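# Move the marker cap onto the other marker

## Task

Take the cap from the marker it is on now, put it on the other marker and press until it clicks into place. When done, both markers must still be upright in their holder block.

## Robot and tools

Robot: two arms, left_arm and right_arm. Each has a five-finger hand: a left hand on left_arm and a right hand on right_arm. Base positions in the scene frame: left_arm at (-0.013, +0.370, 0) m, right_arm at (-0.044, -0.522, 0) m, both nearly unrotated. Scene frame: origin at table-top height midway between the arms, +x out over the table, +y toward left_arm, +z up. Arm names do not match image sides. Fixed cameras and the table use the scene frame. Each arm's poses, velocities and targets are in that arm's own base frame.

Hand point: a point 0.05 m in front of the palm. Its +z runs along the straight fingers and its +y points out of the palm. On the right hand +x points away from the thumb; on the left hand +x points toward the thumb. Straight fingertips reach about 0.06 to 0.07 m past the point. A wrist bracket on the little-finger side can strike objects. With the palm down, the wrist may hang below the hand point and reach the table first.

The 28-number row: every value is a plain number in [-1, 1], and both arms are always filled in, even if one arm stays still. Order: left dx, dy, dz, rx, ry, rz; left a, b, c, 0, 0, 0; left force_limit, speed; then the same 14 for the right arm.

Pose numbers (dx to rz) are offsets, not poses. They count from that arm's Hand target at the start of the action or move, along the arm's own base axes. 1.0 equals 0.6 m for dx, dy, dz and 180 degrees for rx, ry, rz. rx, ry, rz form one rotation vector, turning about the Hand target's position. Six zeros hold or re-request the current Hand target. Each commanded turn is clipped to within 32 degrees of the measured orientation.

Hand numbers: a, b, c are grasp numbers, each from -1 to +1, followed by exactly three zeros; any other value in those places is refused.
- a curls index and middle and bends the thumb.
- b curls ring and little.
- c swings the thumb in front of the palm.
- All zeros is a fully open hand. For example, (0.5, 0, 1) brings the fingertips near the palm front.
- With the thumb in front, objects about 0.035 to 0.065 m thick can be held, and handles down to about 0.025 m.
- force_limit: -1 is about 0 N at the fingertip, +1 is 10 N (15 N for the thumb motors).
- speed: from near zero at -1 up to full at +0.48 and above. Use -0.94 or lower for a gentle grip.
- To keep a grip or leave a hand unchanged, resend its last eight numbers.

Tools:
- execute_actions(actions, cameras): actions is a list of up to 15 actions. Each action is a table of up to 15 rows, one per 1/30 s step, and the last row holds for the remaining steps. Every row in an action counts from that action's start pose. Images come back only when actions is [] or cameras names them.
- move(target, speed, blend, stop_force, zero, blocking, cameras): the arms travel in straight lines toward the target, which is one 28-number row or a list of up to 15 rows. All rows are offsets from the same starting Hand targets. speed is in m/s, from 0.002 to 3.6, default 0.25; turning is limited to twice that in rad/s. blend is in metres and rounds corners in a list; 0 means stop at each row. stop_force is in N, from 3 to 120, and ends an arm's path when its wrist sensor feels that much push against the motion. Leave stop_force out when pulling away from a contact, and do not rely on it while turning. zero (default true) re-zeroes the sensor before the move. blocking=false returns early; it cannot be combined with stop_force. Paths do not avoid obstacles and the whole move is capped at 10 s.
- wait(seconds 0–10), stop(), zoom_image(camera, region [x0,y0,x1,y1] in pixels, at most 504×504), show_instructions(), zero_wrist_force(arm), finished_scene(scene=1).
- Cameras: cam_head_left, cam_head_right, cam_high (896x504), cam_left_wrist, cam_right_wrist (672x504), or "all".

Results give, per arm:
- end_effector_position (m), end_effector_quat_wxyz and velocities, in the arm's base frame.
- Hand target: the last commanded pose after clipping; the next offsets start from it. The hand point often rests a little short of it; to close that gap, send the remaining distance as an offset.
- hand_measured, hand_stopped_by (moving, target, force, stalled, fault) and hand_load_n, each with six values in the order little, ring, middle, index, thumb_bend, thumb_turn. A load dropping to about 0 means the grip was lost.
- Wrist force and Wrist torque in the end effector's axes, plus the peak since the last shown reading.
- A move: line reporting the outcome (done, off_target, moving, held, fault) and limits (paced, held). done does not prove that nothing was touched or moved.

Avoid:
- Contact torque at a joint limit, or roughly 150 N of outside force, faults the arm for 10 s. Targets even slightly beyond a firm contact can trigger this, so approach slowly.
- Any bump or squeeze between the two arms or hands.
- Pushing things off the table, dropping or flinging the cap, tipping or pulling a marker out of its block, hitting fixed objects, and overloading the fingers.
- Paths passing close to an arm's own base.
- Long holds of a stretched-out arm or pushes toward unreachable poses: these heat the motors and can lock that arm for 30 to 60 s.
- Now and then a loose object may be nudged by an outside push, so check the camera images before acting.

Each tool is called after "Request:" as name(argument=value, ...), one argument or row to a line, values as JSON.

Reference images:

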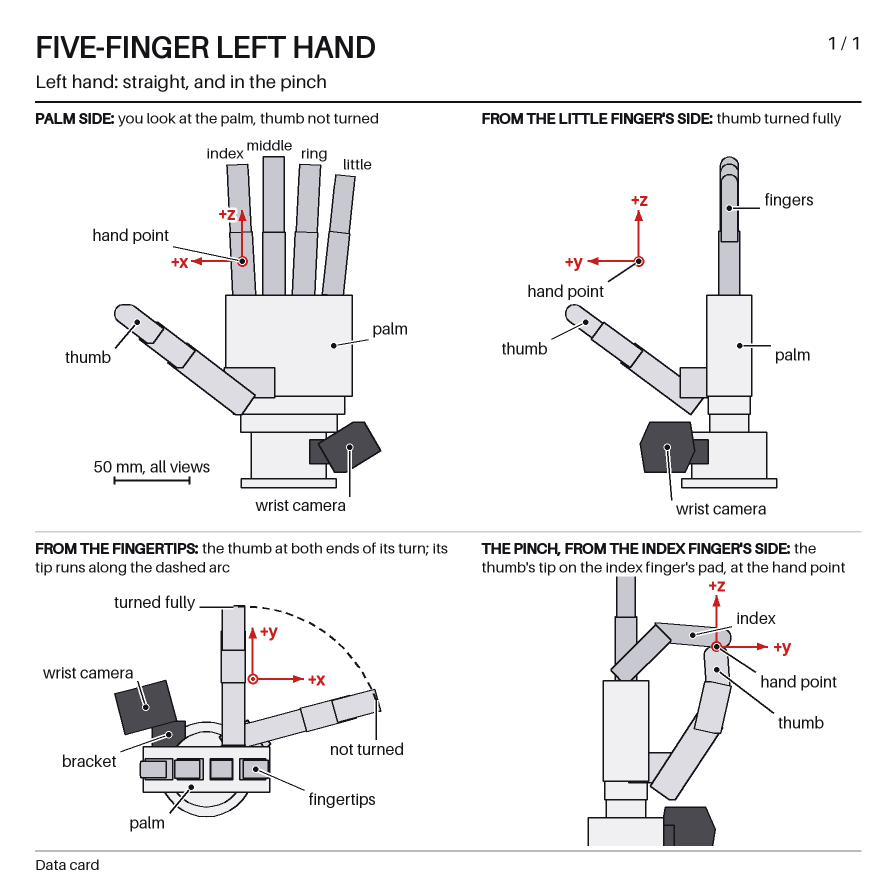

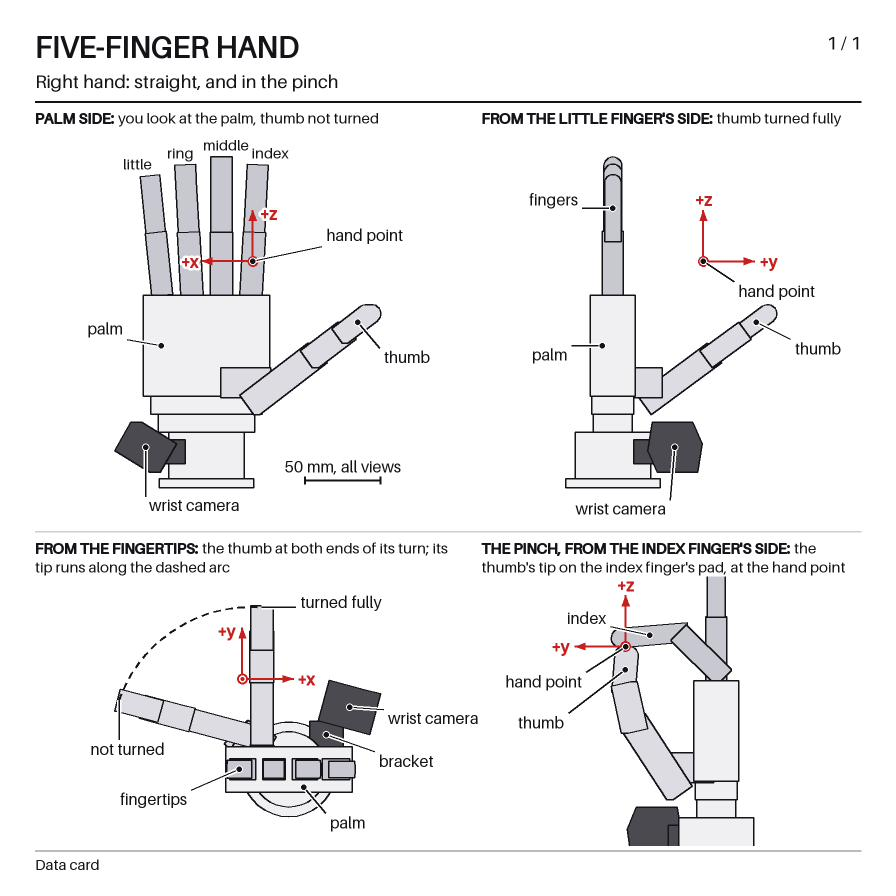

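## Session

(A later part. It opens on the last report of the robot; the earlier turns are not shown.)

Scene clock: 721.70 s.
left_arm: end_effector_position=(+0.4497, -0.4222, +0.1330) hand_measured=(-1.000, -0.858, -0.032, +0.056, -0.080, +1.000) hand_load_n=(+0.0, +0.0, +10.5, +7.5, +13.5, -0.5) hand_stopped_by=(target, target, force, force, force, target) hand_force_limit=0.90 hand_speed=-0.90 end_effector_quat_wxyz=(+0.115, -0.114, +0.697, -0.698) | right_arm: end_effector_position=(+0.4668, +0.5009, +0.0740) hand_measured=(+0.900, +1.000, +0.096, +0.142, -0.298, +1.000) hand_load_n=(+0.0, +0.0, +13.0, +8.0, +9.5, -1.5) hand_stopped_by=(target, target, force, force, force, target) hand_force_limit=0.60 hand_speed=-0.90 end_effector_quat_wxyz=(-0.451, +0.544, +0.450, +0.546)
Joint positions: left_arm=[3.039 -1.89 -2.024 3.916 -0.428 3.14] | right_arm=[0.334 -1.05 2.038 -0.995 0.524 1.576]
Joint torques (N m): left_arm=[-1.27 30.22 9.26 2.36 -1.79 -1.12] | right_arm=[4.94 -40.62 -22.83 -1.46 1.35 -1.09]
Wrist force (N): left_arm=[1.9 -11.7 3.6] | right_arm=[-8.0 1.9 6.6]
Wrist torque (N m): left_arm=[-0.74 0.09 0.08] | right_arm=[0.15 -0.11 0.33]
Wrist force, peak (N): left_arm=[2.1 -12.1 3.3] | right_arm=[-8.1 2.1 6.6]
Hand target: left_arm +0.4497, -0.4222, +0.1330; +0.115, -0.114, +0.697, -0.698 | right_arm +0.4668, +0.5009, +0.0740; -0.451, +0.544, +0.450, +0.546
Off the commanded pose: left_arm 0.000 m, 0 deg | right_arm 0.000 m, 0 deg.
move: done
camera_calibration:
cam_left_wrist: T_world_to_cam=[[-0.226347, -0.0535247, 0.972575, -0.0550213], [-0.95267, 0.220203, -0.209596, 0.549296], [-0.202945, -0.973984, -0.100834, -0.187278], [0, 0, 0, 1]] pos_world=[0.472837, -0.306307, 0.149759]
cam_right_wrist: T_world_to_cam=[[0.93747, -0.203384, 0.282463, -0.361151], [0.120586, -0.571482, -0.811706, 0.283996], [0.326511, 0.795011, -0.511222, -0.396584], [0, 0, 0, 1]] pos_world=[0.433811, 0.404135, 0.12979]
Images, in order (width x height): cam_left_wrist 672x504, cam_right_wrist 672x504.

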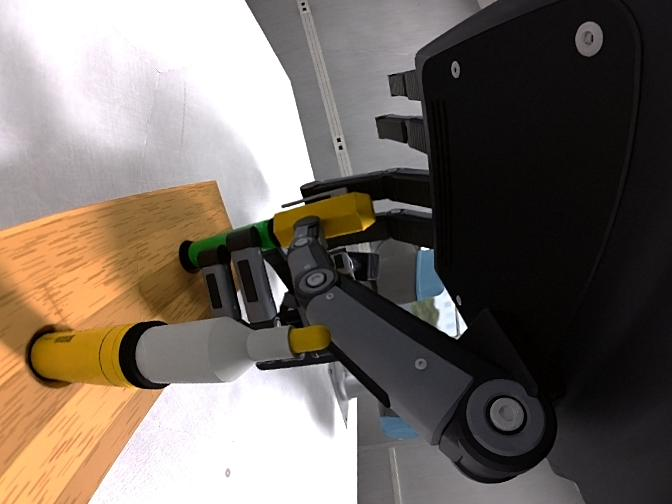

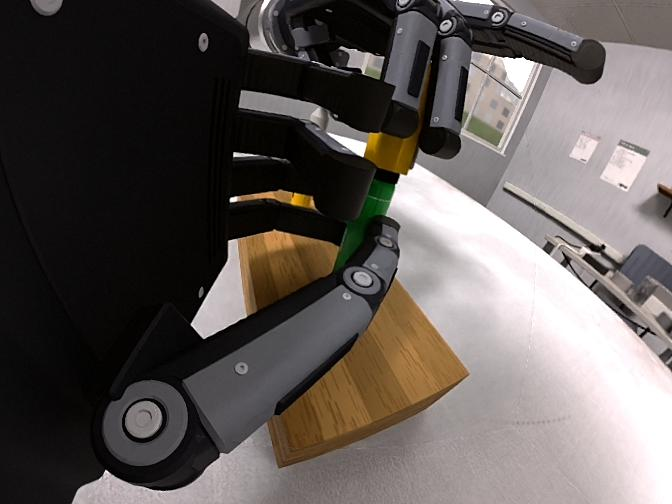

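Request:
move(
  target=[0,0,0.02,0,0,0, 0.95,0,1,0,0,0, 0.9,-0.9, 0,0,0,0,0,0, 1.0,1,1,0,0,0, 0.6,-0.9],
  speed=0.02,
  stop_force=45,
  cameras=["cam_right_wrist","cam_left_wrist"],
)

Request:
zoom_image(
  camera="cam_left_wrist",
  region=[130, 150, 390, 320],
)

Request:
zoom_image(
  camera="cam_right_wrist",
  region=[280, 50, 480, 310],
)

Scene clock: 726.40 s.
left_arm: end_effector_position=(+0.4497, -0.4222, +0.1450) hand_measured=(-1.000, -0.858, -0.032, +0.056, -0.082, +1.000) hand_load_n=(+0.0, +0.0, +6.0, +1.0, +10.0, +1.0) hand_stopped_by=(target, target, force, force, force, target) hand_force_limit=0.90 hand_speed=-0.90 end_effector_quat_wxyz=(+0.115, -0.114, +0.697, -0.698) | right_arm: end_effector_position=(+0.4668, +0.5009, +0.0740) hand_measured=(+0.900, +1.000, +0.096, +0.142, -0.298, +1.000) hand_load_n=(+0.0, +0.0, +8.5, +6.0, +12.0, -4.0) hand_stopped_by=(target, target, force, force, force, target) hand_force_limit=0.60 hand_speed=-0.90 end_effector_quat_wxyz=(-0.451, +0.544, +0.450, +0.546)
Joint positions: left_arm=[3.039 -1.868 -2.013 3.884 -0.428 3.14] | right_arm=[0.334 -1.05 2.038 -0.995 0.524 1.576]
Joint torques (N m): left_arm=[7.29 18.64 12.48 3.71 -2.01 1.08] | right_arm=[-1.7 -16.06 3.89 2.45 -1.9 -0.74]
Wrist force (N): left_arm=[0.2 9.0 -0.5] | right_arm=[7.6 4.2 -2.8]
Wrist torque (N m): left_arm=[-0.02 0.00 -0.28] | right_arm=[0.15 0.26 0.22]
Wrist force, peak (N): left_arm=[1.9 15.6 1.5] | right_arm=[12.1 3.2 3.7]
Hand target: left_arm +0.4497, -0.4222, +0.1450; +0.115, -0.114, +0.697, -0.698 | right_arm +0.4668, +0.5009, +0.0740; -0.451, +0.544, +0.450, +0.546
Off the commanded pose: left_arm 0.000 m, 0 deg | right_arm 0.000 m, 0 deg.
move: done
camera_calibration:
cam_left_wrist: T_world_to_cam=[[-0.226347, -0.053548, 0.972574, -0.0665794], [-0.952691, 0.22011, -0.2096, 0.551867], [-0.202849, -0.974004, -0.100836, -0.186109], [0, 0, 0, 1]] pos_world=[0.472937, -0.306307, 0.161659]
cam_right_wrist: T_world_to_cam=[[0.937464, -0.203398, 0.282473, -0.361144], [0.120569, -0.571529, -0.811676, 0.284018], [0.326535, 0.794974, -0.511264, -0.396574], [0, 0, 0, 1]] pos_world=[0.433811, 0.404135, 0.12979]
Images, in order (width x height): cam_left_wrist 672x504, cam_right_wrist 672x504.

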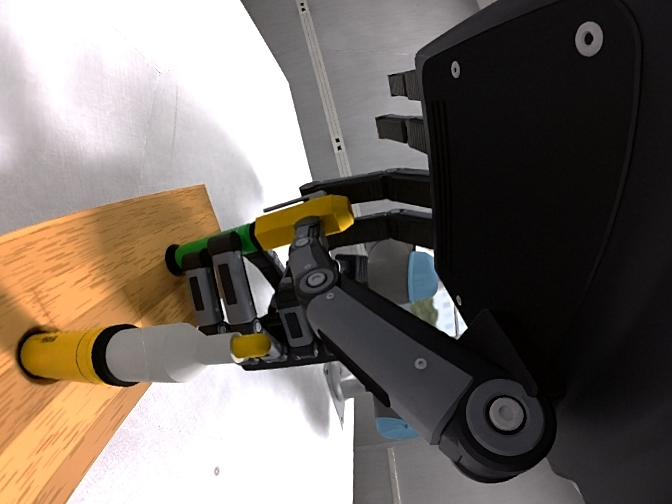

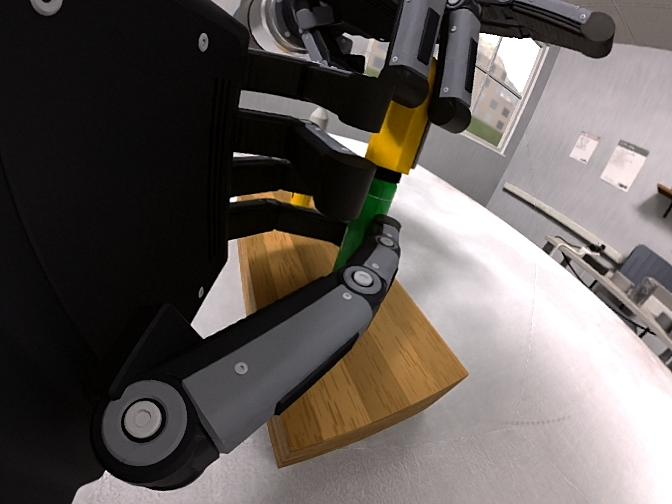

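Scaled by 1.938 from the camera's 672x504 image, which has a finer 960x720 frame.

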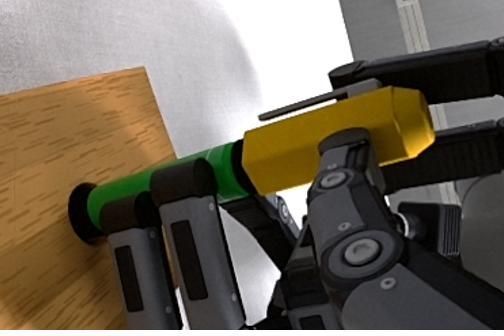

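Scaled by 1.938 from the camera's 672x504 image, which has a finer 960x720 frame.

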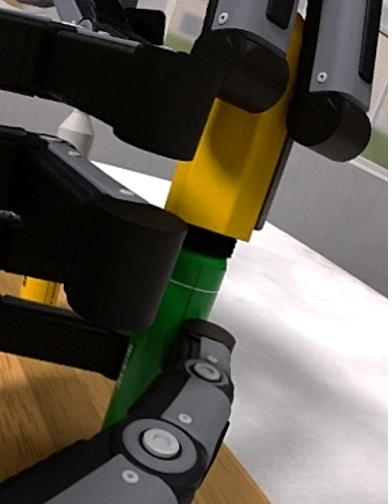

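Request:
move(
  target=[
    [0,0,0,0,0,0, 0.3,0,1,0,0,0, 0.9,-0.2, 0,0,0,0,0,0, 1.0,1,1,0,0,0, 0.6,-0.9],
    [0,0,-0.023,0,0,0, 0.3,0,1,0,0,0, 0.9,-0.2, 0,0,0,0,0,0, 1.0,1,1,0,0,0, 0.6,-0.9],
    [0,0,-0.023,0,0,0, 0.8,0,1,0,0,0, -0.3,-0.85, 0,0,0,0,0,0, 1.0,1,1,0,0,0, 0.6,-0.9],
    [0,0,-0.023,0,0,0, 0.85,0,1,0,0,0, 0.8,-0.9, 0,0,0,0,0,0, 1.0,1,1,0,0,0, 0.6,-0.9],
    [0,0,-0.019,0,0,0, 0.85,0,1,0,0,0, 0.8,-0.9, 0,0,0,0,0,0, 1.0,1,1,0,0,0, 0.6,-0.9],
    [0,0,-0.019,0,0,0, 0.9,0,1,0,0,0, 0.9,-0.9, 0,0,0,0,0,0, 1.0,1,1,0,0,0, 0.6,-0.9],
  ],
  speed=0.05,
  cameras=["cam_left_wrist"],
)

Scene clock: 789.53 s.
left_arm: end_effector_position=(+0.4497, -0.4222, +0.1336) hand_measured=(-1.000, -0.866, +0.002, +0.080, -0.096, +1.000) hand_load_n=(+0.0, +0.0, +10.5, +8.5, +16.0, -0.5) hand_stopped_by=(target, target, force, force, force, target) hand_force_limit=0.90 hand_speed=-0.90 end_effector_quat_wxyz=(+0.115, -0.114, +0.697, -0.698) | right_arm: end_effector_position=(+0.4669, +0.5009, +0.0741) hand_measured=(+0.900, +1.000, +0.096, +0.142, -0.298, +1.000) hand_load_n=(+0.0, +0.0, +14.0, +5.5, +11.0, -7.0) hand_stopped_by=(target, target, force, force, force, target) hand_force_limit=0.60 hand_speed=-0.90 end_effector_quat_wxyz=(-0.451, +0.544, +0.450, +0.546)
Joint positions: left_arm=[3.039 -1.889 -2.023 3.914 -0.428 3.14] | right_arm=[0.334 -1.05 2.038 -0.995 0.524 1.576]
Joint torques (N m): left_arm=[1.17 38.68 24.24 4.15 -1.62 0.44] | right_arm=[-6.3 -18.46 -12.04 2.88 1.36 0.73]
Wrist force (N): left_arm=[2.5 8.4 1.3] | right_arm=[7.1 3.0 4.0]
Wrist torque (N m): left_arm=[-0.31 0.03 -0.27] | right_arm=[0.13 0.01 0.17]
Wrist force, peak (N): left_arm=[2.1 17.3 2.9] | right_arm=[12.9 1.6 4.2]
Hand target: left_arm +0.4497, -0.4222, +0.1336; +0.115, -0.114, +0.697, -0.698 | right_arm +0.4668, +0.5009, +0.0740; -0.451, +0.544, +0.450, +0.546
Off the commanded pose: left_arm 0.000 m, 0 deg | right_arm 0.000 m, 0 deg.
move: done
camera_calibration:
cam_left_wrist: T_world_to_cam=[[-0.226326, -0.0534535, 0.972584, -0.0555711], [-0.952695, 0.22009, -0.209602, 0.549495], [-0.202852, -0.974014, -0.100737, -0.187265], [0, 0, 0, 1]] pos_world=[0.472937, -0.306307, 0.150358]
Images, in order (width x height): cam_left_wrist 672x504.

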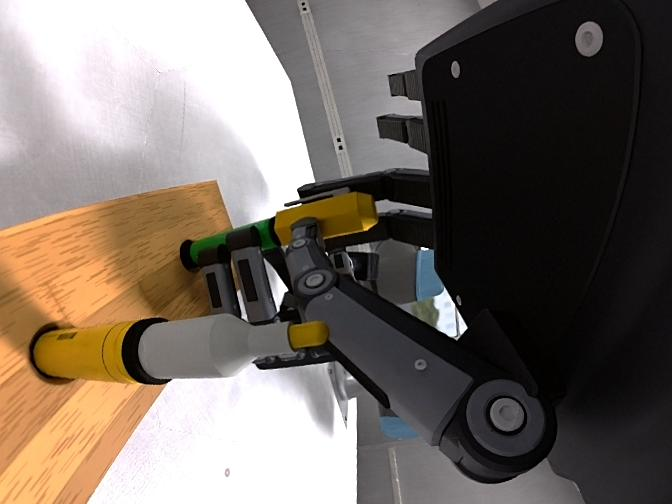

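Request:
move(
  target=[
    [0,0,0.003,0,0,0, 0.9,0,1,0,0,0, 0.9,-0.9, 0,0,0,0,0,0, 1.0,1,1,0,0,0, 0.6,-0.9],
    [0,0,0.003,0,0,0, 0.92,0,1,0,0,0, 1.0,-0.9, 0,0,0,0,0,0, 1.0,1,1,0,0,0, 0.6,-0.9],
    [0,0,0.006,0,0,0, 0.92,0,1,0,0,0, 1.0,-0.9, 0,0,0,0,0,0, 1.0,1,1,0,0,0, 0.6,-0.9],
    [0,0,0.006,0,0,0, 0.95,0,1,0,0,0, 1.0,-0.9, 0,0,0,0,0,0, 1.0,1,1,0,0,0, 0.6,-0.9],
  ],
  speed=0.02,
  cameras=["cam_left_wrist","cam_right_wrist"],
)

Request:
zoom_image(
  camera="cam_left_wrist",
  region=[130, 150, 390, 320],
)

Scene clock: 795.70 s.
left_arm: end_effector_position=(+0.4497, -0.4222, +0.1372) hand_measured=(-1.000, -0.858, +0.012, +0.094, -0.096, +1.000) hand_load_n=(+0.0, +0.0, +11.5, +11.0, +19.0, -2.5) hand_stopped_by=(target, target, force, force, force, target) hand_force_limit=1.00 hand_speed=-0.90 end_effector_quat_wxyz=(+0.115, -0.114, +0.697, -0.698) | right_arm: end_effector_position=(+0.4668, +0.5009, +0.0740) hand_measured=(+0.900, +1.000, +0.096, +0.142, -0.298, +1.000) hand_load_n=(+0.0, +0.0, +12.5, +4.5, +12.0, -8.0) hand_stopped_by=(target, target, force, force, force, target) hand_force_limit=0.60 hand_speed=-0.90 end_effector_quat_wxyz=(-0.451, +0.544, +0.450, +0.546)
Joint positions: left_arm=[3.039 -1.882 -2.02 3.905 -0.428 3.14] | right_arm=[0.334 -1.05 2.038 -0.995 0.524 1.576]
Joint torques (N m): left_arm=[-3.24 29.67 21.33 3.74 -1.68 -0.31] | right_arm=[-6 -16.67 3.51 1.97 -0.85 1.56]
Wrist force (N): left_arm=[1.6 16.1 0.6] | right_arm=[13.0 3.0 0.9]
Wrist torque (N m): left_arm=[0.09 -0.03 -0.39] | right_arm=[0.14 0.17 0.10]
Wrist force, peak (N): left_arm=[2.4 20.2 1.8] | right_arm=[15.4 3.4 3.4]
Hand target: left_arm +0.4497, -0.4222, +0.1372; +0.115, -0.114, +0.697, -0.698 | right_arm +0.4668, +0.5009, +0.0740; -0.451, +0.544, +0.450, +0.546
Off the commanded pose: left_arm 0.000 m, 0 deg | right_arm 0.000 m, 0 deg.
move: done
camera_calibration:
cam_left_wrist: T_world_to_cam=[[-0.226439, -0.0535262, 0.972554, -0.0590371], [-0.952668, 0.220116, -0.209695, 0.550259], [-0.20285, -0.974004, -0.100835, -0.186885], [0, 0, 0, 1]] pos_world=[0.472937, -0.306307, 0.153959]
cam_right_wrist: T_world_to_cam=[[0.937464, -0.203398, 0.282473, -0.361144], [0.120569, -0.571529, -0.811676, 0.284018], [0.326535, 0.794974, -0.511264, -0.396574], [0, 0, 0, 1]] pos_world=[0.433811, 0.404135, 0.12979]
Images, in order (width x height): cam_left_wrist 672x504, cam_right_wrist 672x504.

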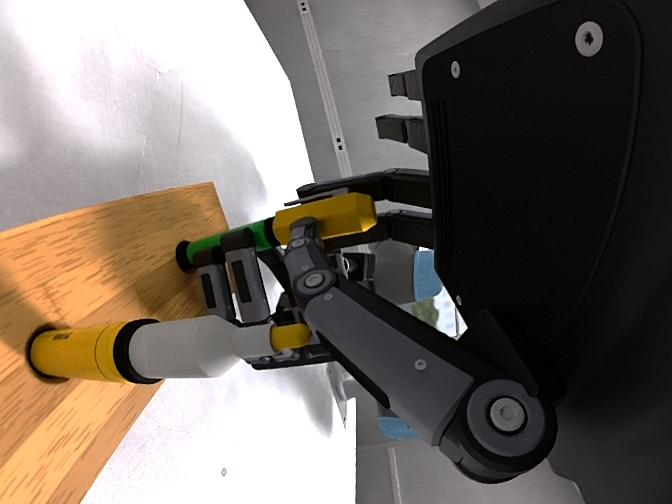

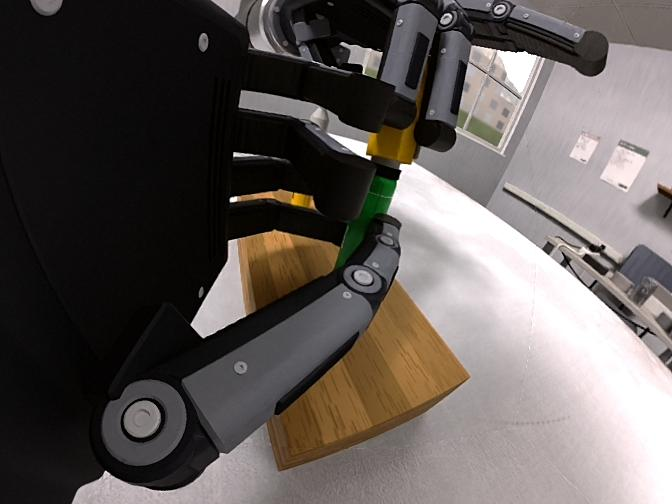

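Scaled by 1.938 from the camera's 672x504 image, which has a finer 960x720 frame.

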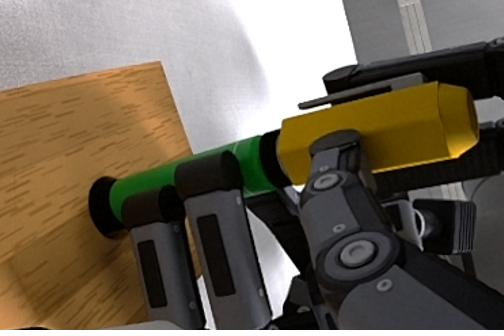

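Request:
move(
  target=[
    [0,0,0.005,0,0,0, 0.95,0,1,0,0,0, 1.0,-0.9, 0,0,0,0,0,0, 1.0,1,1,0,0,0, 0.6,-0.9],
    [0,0,0.005,0,0,0, 0.965,0,1,0,0,0, 1.0,-0.9, 0,0,0,0,0,0, 1.0,1,1,0,0,0, 0.6,-0.9],
    [0,0,0.010,0,0,0, 0.965,0,1,0,0,0, 1.0,-0.9, 0,0,0,0,0,0, 1.0,1,1,0,0,0, 0.6,-0.9],
    [0,0,0.010,0,0,0, 0.98,0,1,0,0,0, 1.0,-0.9, 0,0,0,0,0,0, 1.0,1,1,0,0,0, 0.6,-0.9],
  ],
  speed=0.02,
  cameras=["cam_left_wrist","cam_right_wrist"],
)

Request:
zoom_image(
  camera="cam_right_wrist",
  region=[300, 80, 470, 290],
)

Scene clock: 804.83 s.
left_arm: end_effector_position=(+0.4497, -0.4222, +0.1433) hand_measured=(-1.000, -0.854, +0.012, +0.094, -0.096, +1.000) hand_load_n=(+0.0, +0.0, +12.0, +11.0, +18.5, -3.0) hand_stopped_by=(target, target, force, force, force, target) hand_force_limit=1.00 hand_speed=-0.90 end_effector_quat_wxyz=(+0.115, -0.114, +0.697, -0.698) | right_arm: end_effector_position=(+0.4668, +0.5009, +0.0740) hand_measured=(+0.900, +1.000, +0.096, +0.142, -0.298, +1.000) hand_load_n=(+0.0, +0.0, +9.0, +5.0, +12.5, -4.0) hand_stopped_by=(target, target, force, force, force, target) hand_force_limit=0.60 hand_speed=-0.90 end_effector_quat_wxyz=(-0.451, +0.544, +0.450, +0.546)
Joint positions: left_arm=[3.039 -1.871 -2.014 3.889 -0.428 3.14] | right_arm=[0.334 -1.05 2.038 -0.995 0.524 1.576]
Joint torques (N m): left_arm=[-6.04 18.09 13.1 2.85 -1.6 0.66] | right_arm=[-2.9 -22.98 -1.64 1.04 -0.87 1.93]
Wrist force (N): left_arm=[-0.5 3.0 -0.4] | right_arm=[4.0 3.6 -3.5]
Wrist torque (N m): left_arm=[-0.13 0.04 -0.18] | right_arm=[0.15 0.13 0.27]
Wrist force, peak (N): left_arm=[0.8 17.1 0.9] | right_arm=[13.5 3.2 0.6]
Hand target: left_arm +0.4497, -0.4222, +0.1432; +0.115, -0.114, +0.697, -0.698 | right_arm +0.4668, +0.5009, +0.0740; -0.451, +0.544, +0.450, +0.546
Off the commanded pose: left_arm 0.000 m, 0 deg | right_arm 0.000 m, 0 deg.
move: done
camera_calibration:
cam_left_wrist: T_world_to_cam=[[-0.226439, -0.0535262, 0.972554, -0.0648724], [-0.952668, 0.220116, -0.209695, 0.551518], [-0.20285, -0.974004, -0.100835, -0.18628], [0, 0, 0, 1]] pos_world=[0.472937, -0.306307, 0.159959]
cam_right_wrist: T_world_to_cam=[[0.937472, -0.203376, 0.282461, -0.361155], [0.120544, -0.571593, -0.811634, 0.28405], [0.326519, 0.794934, -0.511337, -0.396541], [0, 0, 0, 1]] pos_world=[0.433811, 0.404135, 0.129791]
Images, in order (width x height): cam_left_wrist 672x504, cam_right_wrist 672x504.

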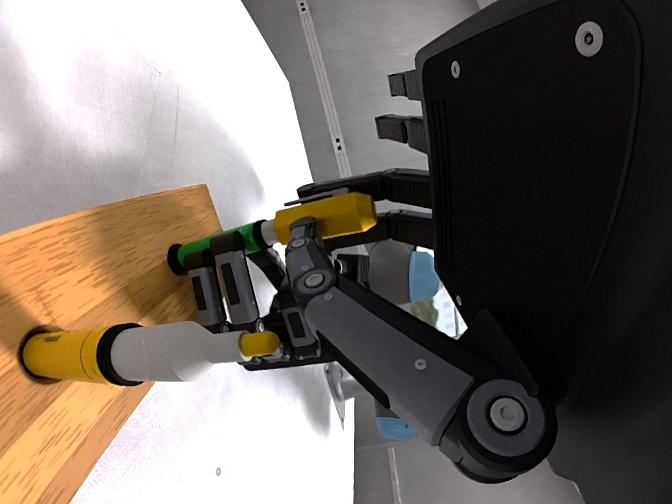

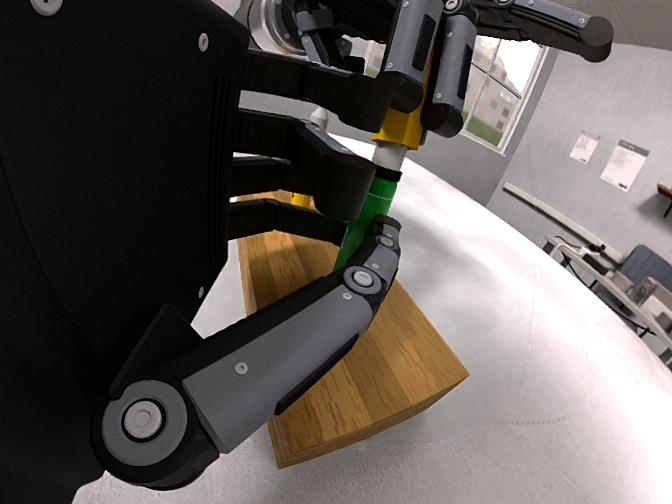

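Scaled by 2.400 from the camera's 672x504 image, which has a finer 960x720 frame.

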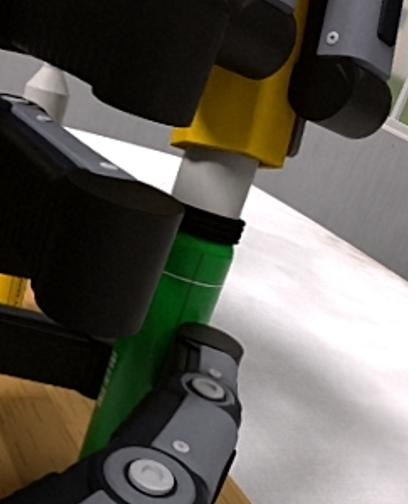

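Request:
move(
  target=[0,0,0.11,0,0,0, 0.98,0,1,0,0,0, 1.0,-0.9, 0,0,0,0,0,0, 1.0,1,1,0,0,0, 0.6,-0.9],
  speed=0.05,
  cameras=["cam_left_wrist","cam_right_wrist","cam_high"],
)

Request:
zoom_image(
  camera="cam_left_wrist",
  region=[130, 150, 390, 390],
)

Request:
zoom_image(
  camera="cam_right_wrist",
  region=[230, 20, 480, 290],
)

Scene clock: 810.50 s.
left_arm: end_effector_position=(+0.4497, -0.4222, +0.2093) hand_measured=(-1.000, -0.854, +0.012, +0.094, -0.096, +1.000) hand_load_n=(+0.0, +0.0, +12.5, +11.5, +18.5, -3.0) hand_stopped_by=(target, target, force, force, force, target) hand_force_limit=1.00 hand_speed=-0.90 end_effector_quat_wxyz=(+0.115, -0.114, +0.697, -0.698) | right_arm: end_effector_position=(+0.4668, +0.5009, +0.0740) hand_measured=(+0.900, +1.000, +0.096, +0.142, -0.298, +1.000) hand_load_n=(+0.0, +0.0, +7.0, +7.5, +12.0, -1.5) hand_stopped_by=(target, target, force, force, force, target) hand_force_limit=0.60 hand_speed=-0.90 end_effector_quat_wxyz=(-0.451, +0.544, +0.450, +0.546)
Joint positions: left_arm=[3.039 -1.768 -1.939 3.711 -0.428 3.14] | right_arm=[0.334 -1.05 2.038 -0.995 0.524 1.576]
Joint torques (N m): left_arm=[-5.13 13.84 11.1 2.83 -1.94 1.18] | right_arm=[4.05 -37.94 -6.32 0.1 -0.97 1.28]
Wrist force (N): left_arm=[-1.1 -1.5 0.3] | right_arm=[-0.2 1.3 -1.7]
Wrist torque (N m): left_arm=[-0.22 0.04 -0.13] | right_arm=[0.09 0.22 0.26]
Wrist force, peak (N): left_arm=[-0.8 3.6 -0.4] | right_arm=[3.7 3.7 -3.6]
Hand target: left_arm +0.4497, -0.4222, +0.2092; +0.115, -0.114, +0.697, -0.698 | right_arm +0.4668, +0.5009, +0.0740; -0.451, +0.544, +0.450, +0.546
Off the commanded pose: left_arm 0.000 m, 0 deg | right_arm 0.000 m, 0 deg.
move: done
camera_calibration:
cam_left_wrist: T_world_to_cam=[[-0.226623, -0.0534824, 0.972513, -0.129048], [-0.952624, 0.220128, -0.209883, 0.565404], [-0.202852, -0.974004, -0.100835, -0.179614], [0, 0, 0, 1]] pos_world=[0.472937, -0.306307, 0.226058]
cam_right_wrist: T_world_to_cam=[[0.937464, -0.203398, 0.282473, -0.361144], [0.120569, -0.571529, -0.811676, 0.284018], [0.326535, 0.794974, -0.511264, -0.396574], [0, 0, 0, 1]] pos_world=[0.433811, 0.404135, 0.12979]
Images, in order (width x height): cam_high 896x504, cam_left_wrist 672x504, cam_right_wrist 672x504.

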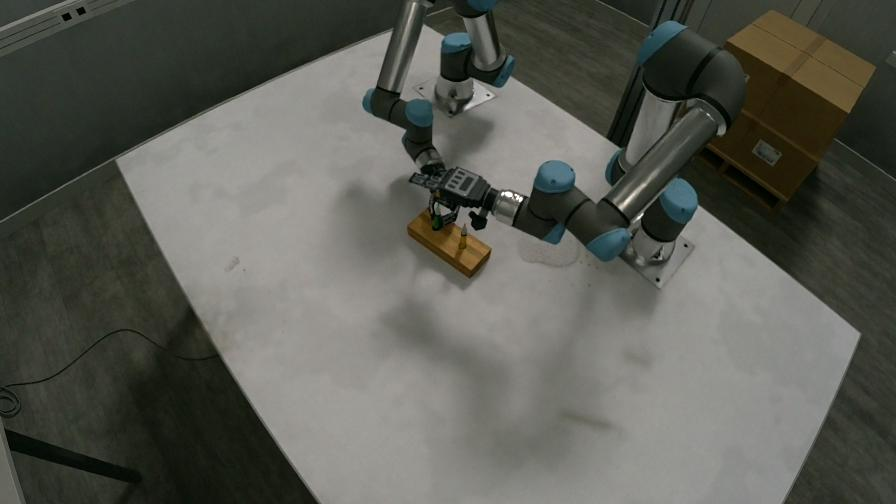

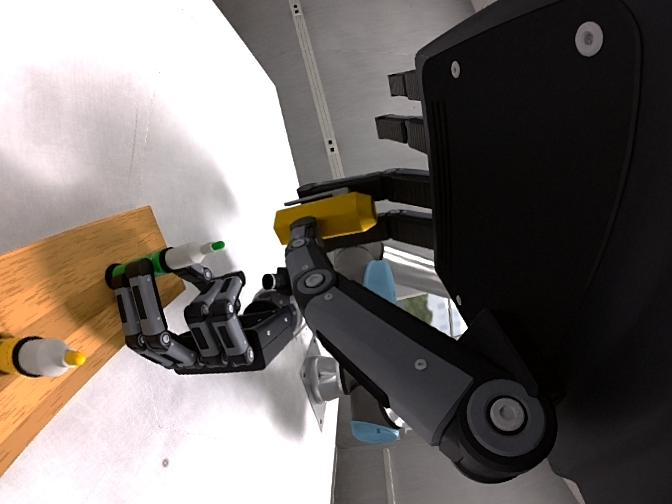

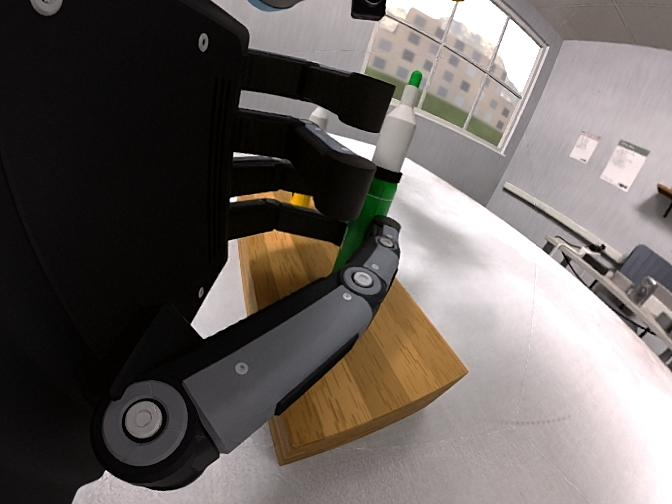

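Scaled by 1.938 from the camera's 672x504 image, which has a finer 960x720 frame.

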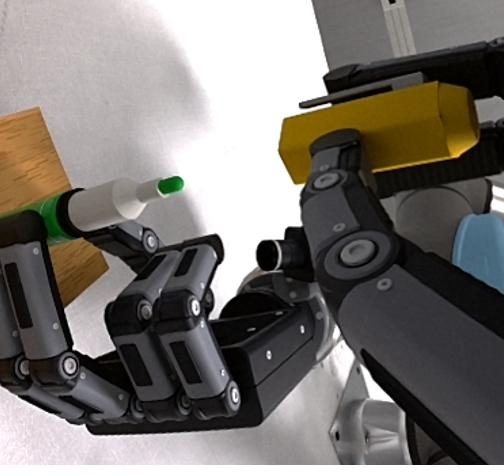

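Scaled by 1.867 from the camera's 672x504 image, which has a finer 960x720 frame.

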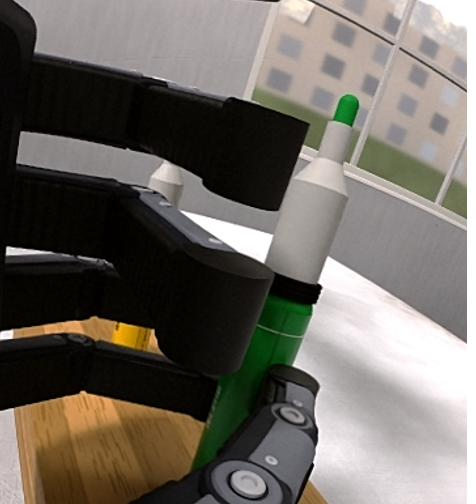

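Request:
move(
  target=[0,0,0,0,0,0, 0.98,0,1,0,0,0, 1.0,-0.9, 0,0,-0.0183,0,0,0, 1.0,1,1,0,0,0, 0.6,-0.9],
  speed=0.015,
  stop_force=4,
  cameras=["cam_left_wrist","cam_right_wrist"],
)

Request:
zoom_image(
  camera="cam_left_wrist",
  region=[80, 180, 280, 390],
)

Scene clock: 815.90 s.
left_arm: end_effector_position=(+0.4497, -0.4222, +0.2092) hand_measured=(-1.000, -0.854, +0.012, +0.094, -0.096, +1.000) hand_load_n=(+0.0, +0.0, +12.5, +11.5, +18.5, -3.0) hand_stopped_by=(target, target, force, force, force, target) hand_force_limit=1.00 hand_speed=-0.90 end_effector_quat_wxyz=(+0.115, -0.114, +0.697, -0.698) | right_arm: end_effector_position=(+0.4668, +0.5009, +0.0630) hand_measured=(+0.900, +1.000, +0.096, +0.142, -0.298, +1.000) hand_load_n=(+0.0, +0.0, +7.0, +7.0, +12.0, -1.0) hand_stopped_by=(target, target, force, force, force, target) hand_force_limit=0.60 hand_speed=-0.90 end_effector_quat_wxyz=(-0.451, +0.544, +0.450, +0.546)
Joint positions: left_arm=[3.039 -1.768 -1.94 3.711 -0.428 3.14] | right_arm=[0.334 -1.026 2.041 -1.022 0.524 1.576]
Joint torques (N m): left_arm=[-6.25 14.42 10.74 2.71 0.63 -1.15] | right_arm=[9 -42.97 -6.56 0.93 -1.1 1.43]
Wrist force (N): left_arm=[-1.1 -1.0 0.2] | right_arm=[-1.1 1.9 -2.9]
Wrist torque (N m): left_arm=[-0.14 0.04 -0.15] | right_arm=[0.12 0.26 0.26]
Wrist force, peak (N): left_arm=[-1.4 -1.4 0.2] | right_arm=[2.7 1.7 -4.8]
Hand target: left_arm +0.4497, -0.4222, +0.2092; +0.115, -0.114, +0.697, -0.698 | right_arm +0.4668, +0.5009, +0.0630; -0.451, +0.544, +0.450, +0.546
Off the commanded pose: left_arm 0.000 m, 0 deg | right_arm 0.000 m, 0 deg.
move: done
camera_calibration:
cam_left_wrist: T_world_to_cam=[[-0.226347, -0.053548, 0.972574, -0.129019], [-0.952691, 0.22011, -0.2096, 0.565324], [-0.202849, -0.974004, -0.100836, -0.179635], [0, 0, 0, 1]] pos_world=[0.472937, -0.306307, 0.225859]
cam_right_wrist: T_world_to_cam=[[0.937472, -0.203376, 0.282461, -0.358048], [0.120544, -0.571593, -0.811634, 0.275122], [0.326519, 0.794934, -0.511337, -0.402166], [0, 0, 0, 1]] pos_world=[0.433811, 0.404135, 0.118791]
Images, in order (width x height): cam_left_wrist 672x504, cam_right_wrist 672x504.

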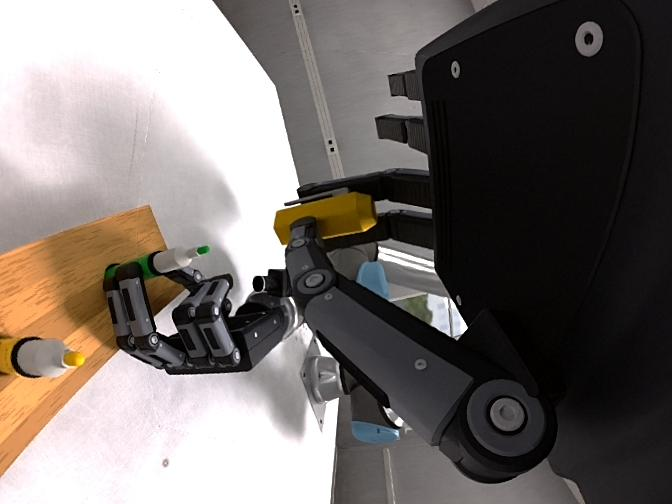

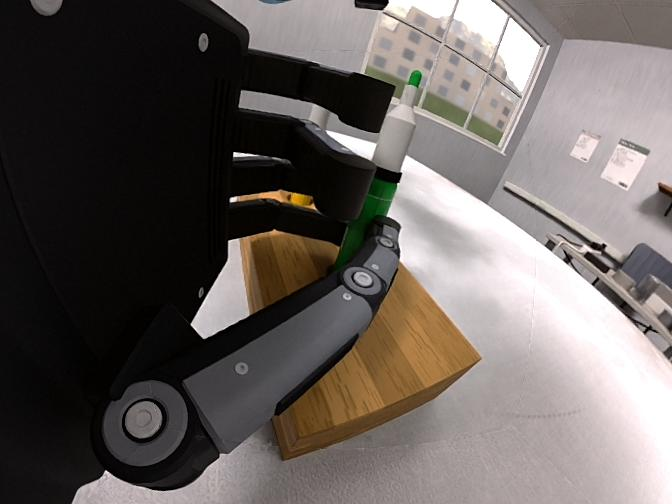

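Scaled by 2.400 from the camera's 672x504 image, which has a finer 960x720 frame.

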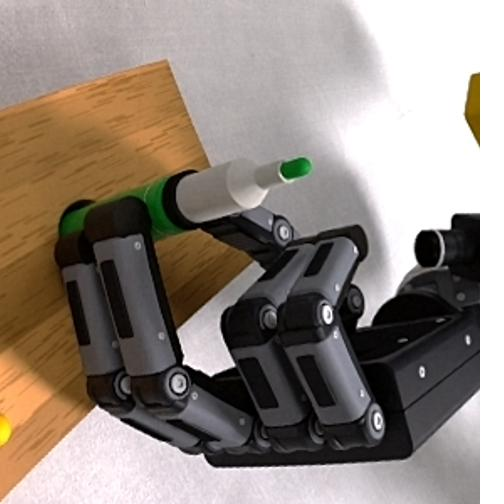

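Request:
move(
  target=[
    [0,0,0,0,0,0, 0.98,0,1,0,0,0, 1.0,-0.9, 0,0,0,0,0,0, 0,1,1,0,0,0, 0.0,-0.4],
    [0,0,0,0,0,0, 0.98,0,1,0,0,0, 1.0,-0.9, -0.0453,-0.1777,0,0,0,0, 0,1,1,0,0,0, 0.0,-0.4],
    [0,0,0,0,0,0, 0.98,0,1,0,0,0, 1.0,-0.9, -0.0824,-0.323,0.2,0,0,0, 0,1,1,0,0,0, 0.0,-0.4],
  ],
  speed=0.15,
  blend=[0,0.03,0],
  cameras=["all"],
)

Request:
zoom_image(
  camera="cam_left_wrist",
  region=[0, 180, 400, 420],
)

Request:
zoom_image(
  camera="cam_right_wrist",
  region=[200, 50, 450, 300],
)

Scene clock: 826.40 s.
left_arm: end_effector_position=(+0.4497, -0.4222, +0.2092) hand_measured=(-1.000, -0.854, +0.012, +0.094, -0.096, +1.000) hand_load_n=(+0.0, +0.0, +12.5, +11.5, +18.5, -3.0) hand_stopped_by=(target, target, force, force, force, target) hand_force_limit=1.00 hand_speed=-0.90 end_effector_quat_wxyz=(+0.115, -0.114, +0.697, -0.698) | right_arm: end_effector_position=(+0.4174, +0.3072, +0.1830) hand_measured=(+1.000, +0.900, -0.900, -1.000, -0.950, +1.000) hand_load_n=(+0.0, +0.0, +0.0, +0.0, +0.0, +0.5) hand_stopped_by=(target, target, target, target, target, target) hand_force_limit=0.00 hand_speed=-0.40 end_effector_quat_wxyz=(-0.450, +0.545, +0.451, +0.545) end_effector_velocity=(+0.000, +0.000, +0.000) end_effector_angular_velocity=(+0.000, -0.001, +0.002)
Joint positions: left_arm=[3.039 -1.768 -1.94 3.711 -0.428 3.14] | right_arm=[-0.2 -1.571 2.345 -0.873 -0.01 1.669]
Joint velocities: left_arm=[within noise] | right_arm=[0 0.001 0 -0.007 -0.001 0.006]
Joint torques (N m): left_arm=[-5.48 15.52 12.86 1.45 2.24 -1.14] | right_arm=[-4.77 -17.95 -19.74 -1.97 -0.96 1.5]
Wrist force (N): left_arm=[-1.1 -1.3 0.1] | right_arm=[-0.8 1.4 -0.3]
Wrist torque (N m): left_arm=[-0.19 0.04 -0.14] | right_arm=[0.10 0.32 0.20]
Wrist force, peak (N): left_arm=[-1.4 -1.5 0.3] | right_arm=[0.3 2.0 -4.0]
Hand target: left_arm +0.4497, -0.4222, +0.2092; +0.115, -0.114, +0.697, -0.698 | right_arm +0.4174, +0.3071, +0.1830; -0.451, +0.544, +0.450, +0.546
Off the commanded pose: left_arm 0.000 m, 0 deg | right_arm 0.000 m, 0 deg.
move: done
camera_calibration:
cam_left_wrist: T_world_to_cam=[[-0.226347, -0.053548, 0.972574, -0.129019], [-0.952691, 0.22011, -0.2096, 0.565324], [-0.202849, -0.974004, -0.100836, -0.179635], [0, 0, 0, 1]] pos_world=[0.472937, -0.306307, 0.225859]
cam_right_wrist: T_world_to_cam=[[0.937639, -0.202693, 0.282399, -0.38518], [0.119449, -0.575052, -0.809349, 0.268878], [0.326444, 0.79261, -0.51498, -0.169298], [0, 0, 0, 1]] pos_world=[0.384309, 0.210733, 0.239206]

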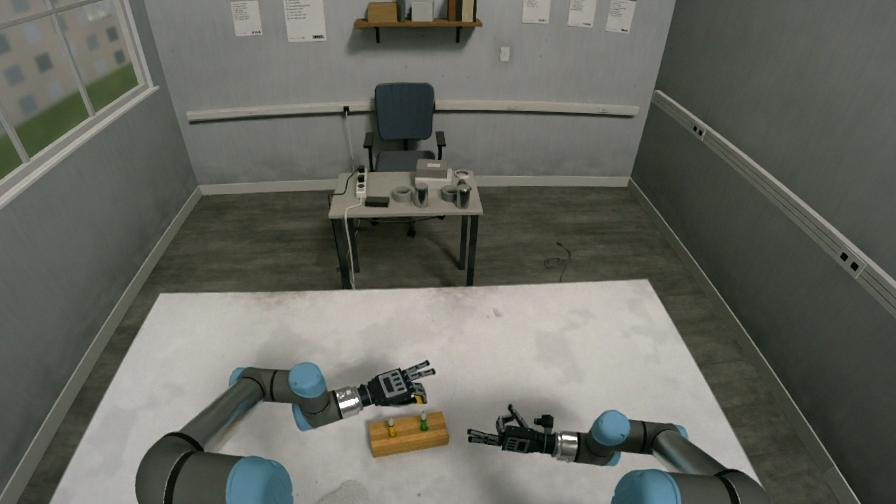

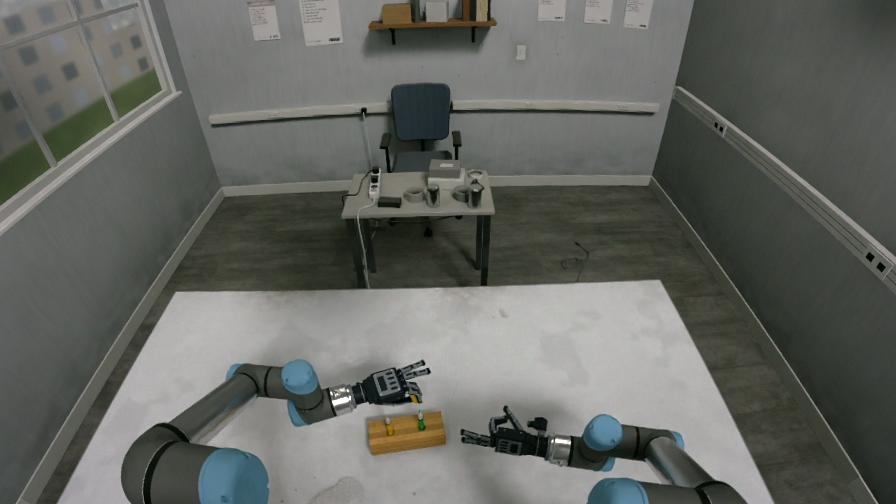

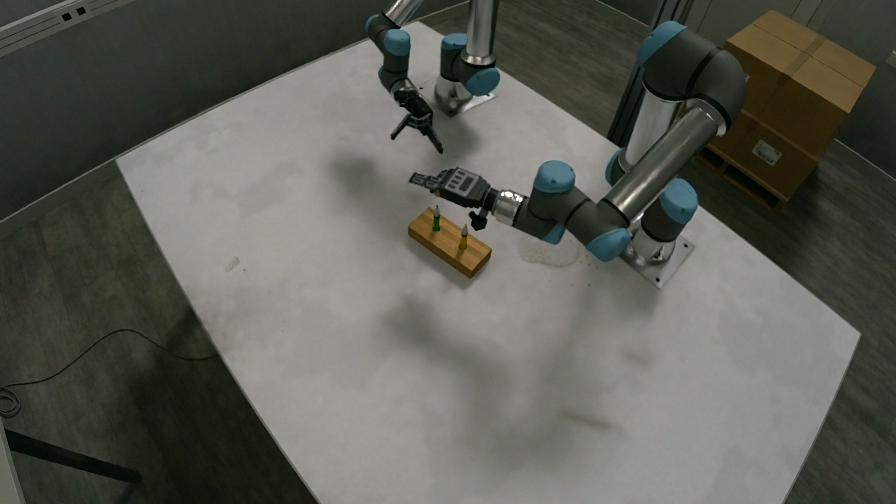

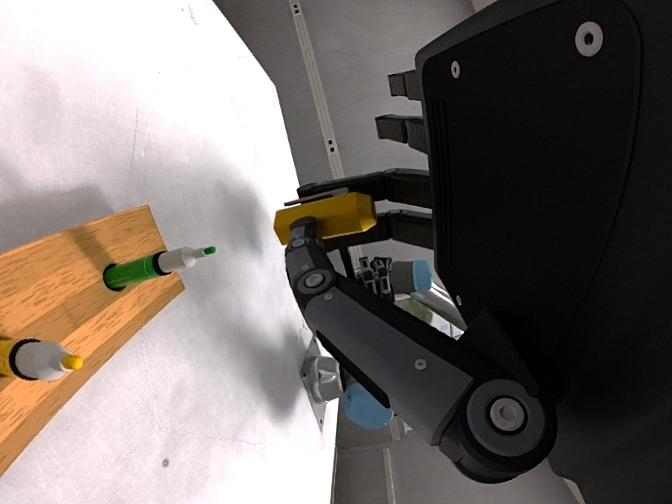

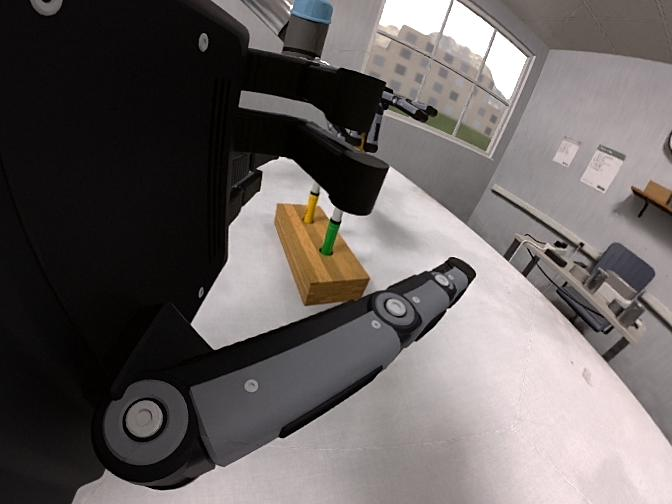

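Scaled by 1.260 from the camera's 672x504 image, which has a finer 960x720 frame.

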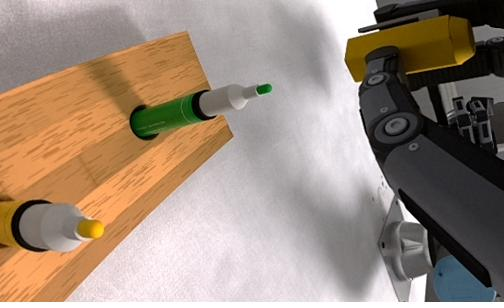

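Scaled by 2.016 from the camera's 672x504 image, which has a finer 960x720 frame.

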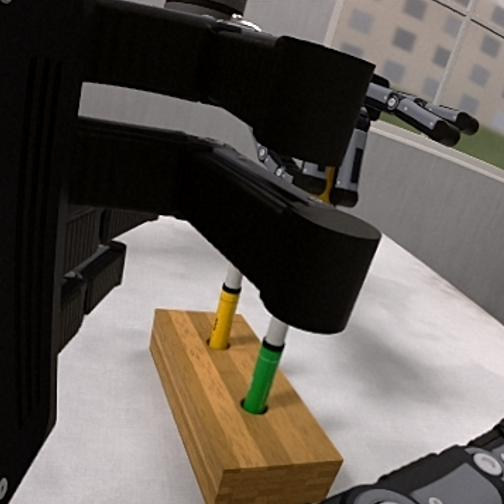

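Request:
zoom_image(
  camera="cam_left_wrist",
  region=[250, 160, 400, 270],
)

Request:
zoom_image(
  camera="cam_high",
  region=[390, 150, 520, 290],
)

Request:
zoom_image(
  camera="cam_head_left",
  region=[340, 340, 480, 470],
)

Scaled by 3.360 from the camera's 672x504 image, which has a finer 960x720 frame.

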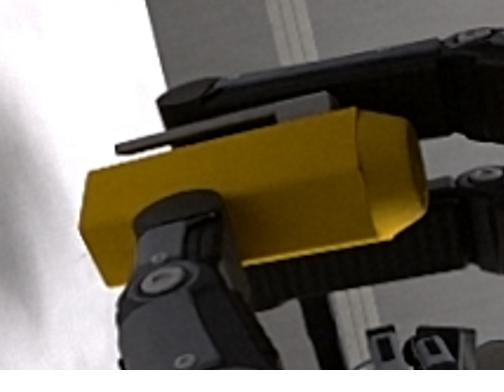

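Scaled by 3.600 from the camera's 896x504 image, which has a finer 1280x720 frame.

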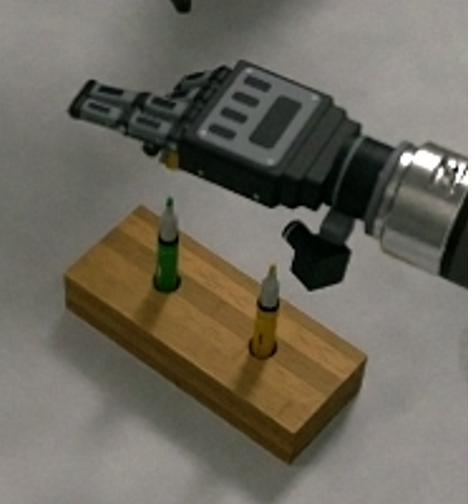

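Scaled by 3.600 from the camera's 896x504 image, which has a finer 1280x720 frame.

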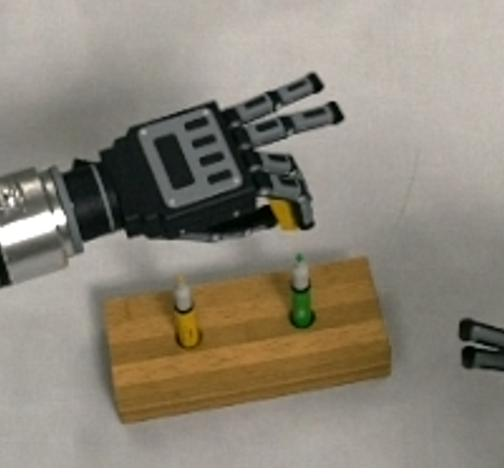

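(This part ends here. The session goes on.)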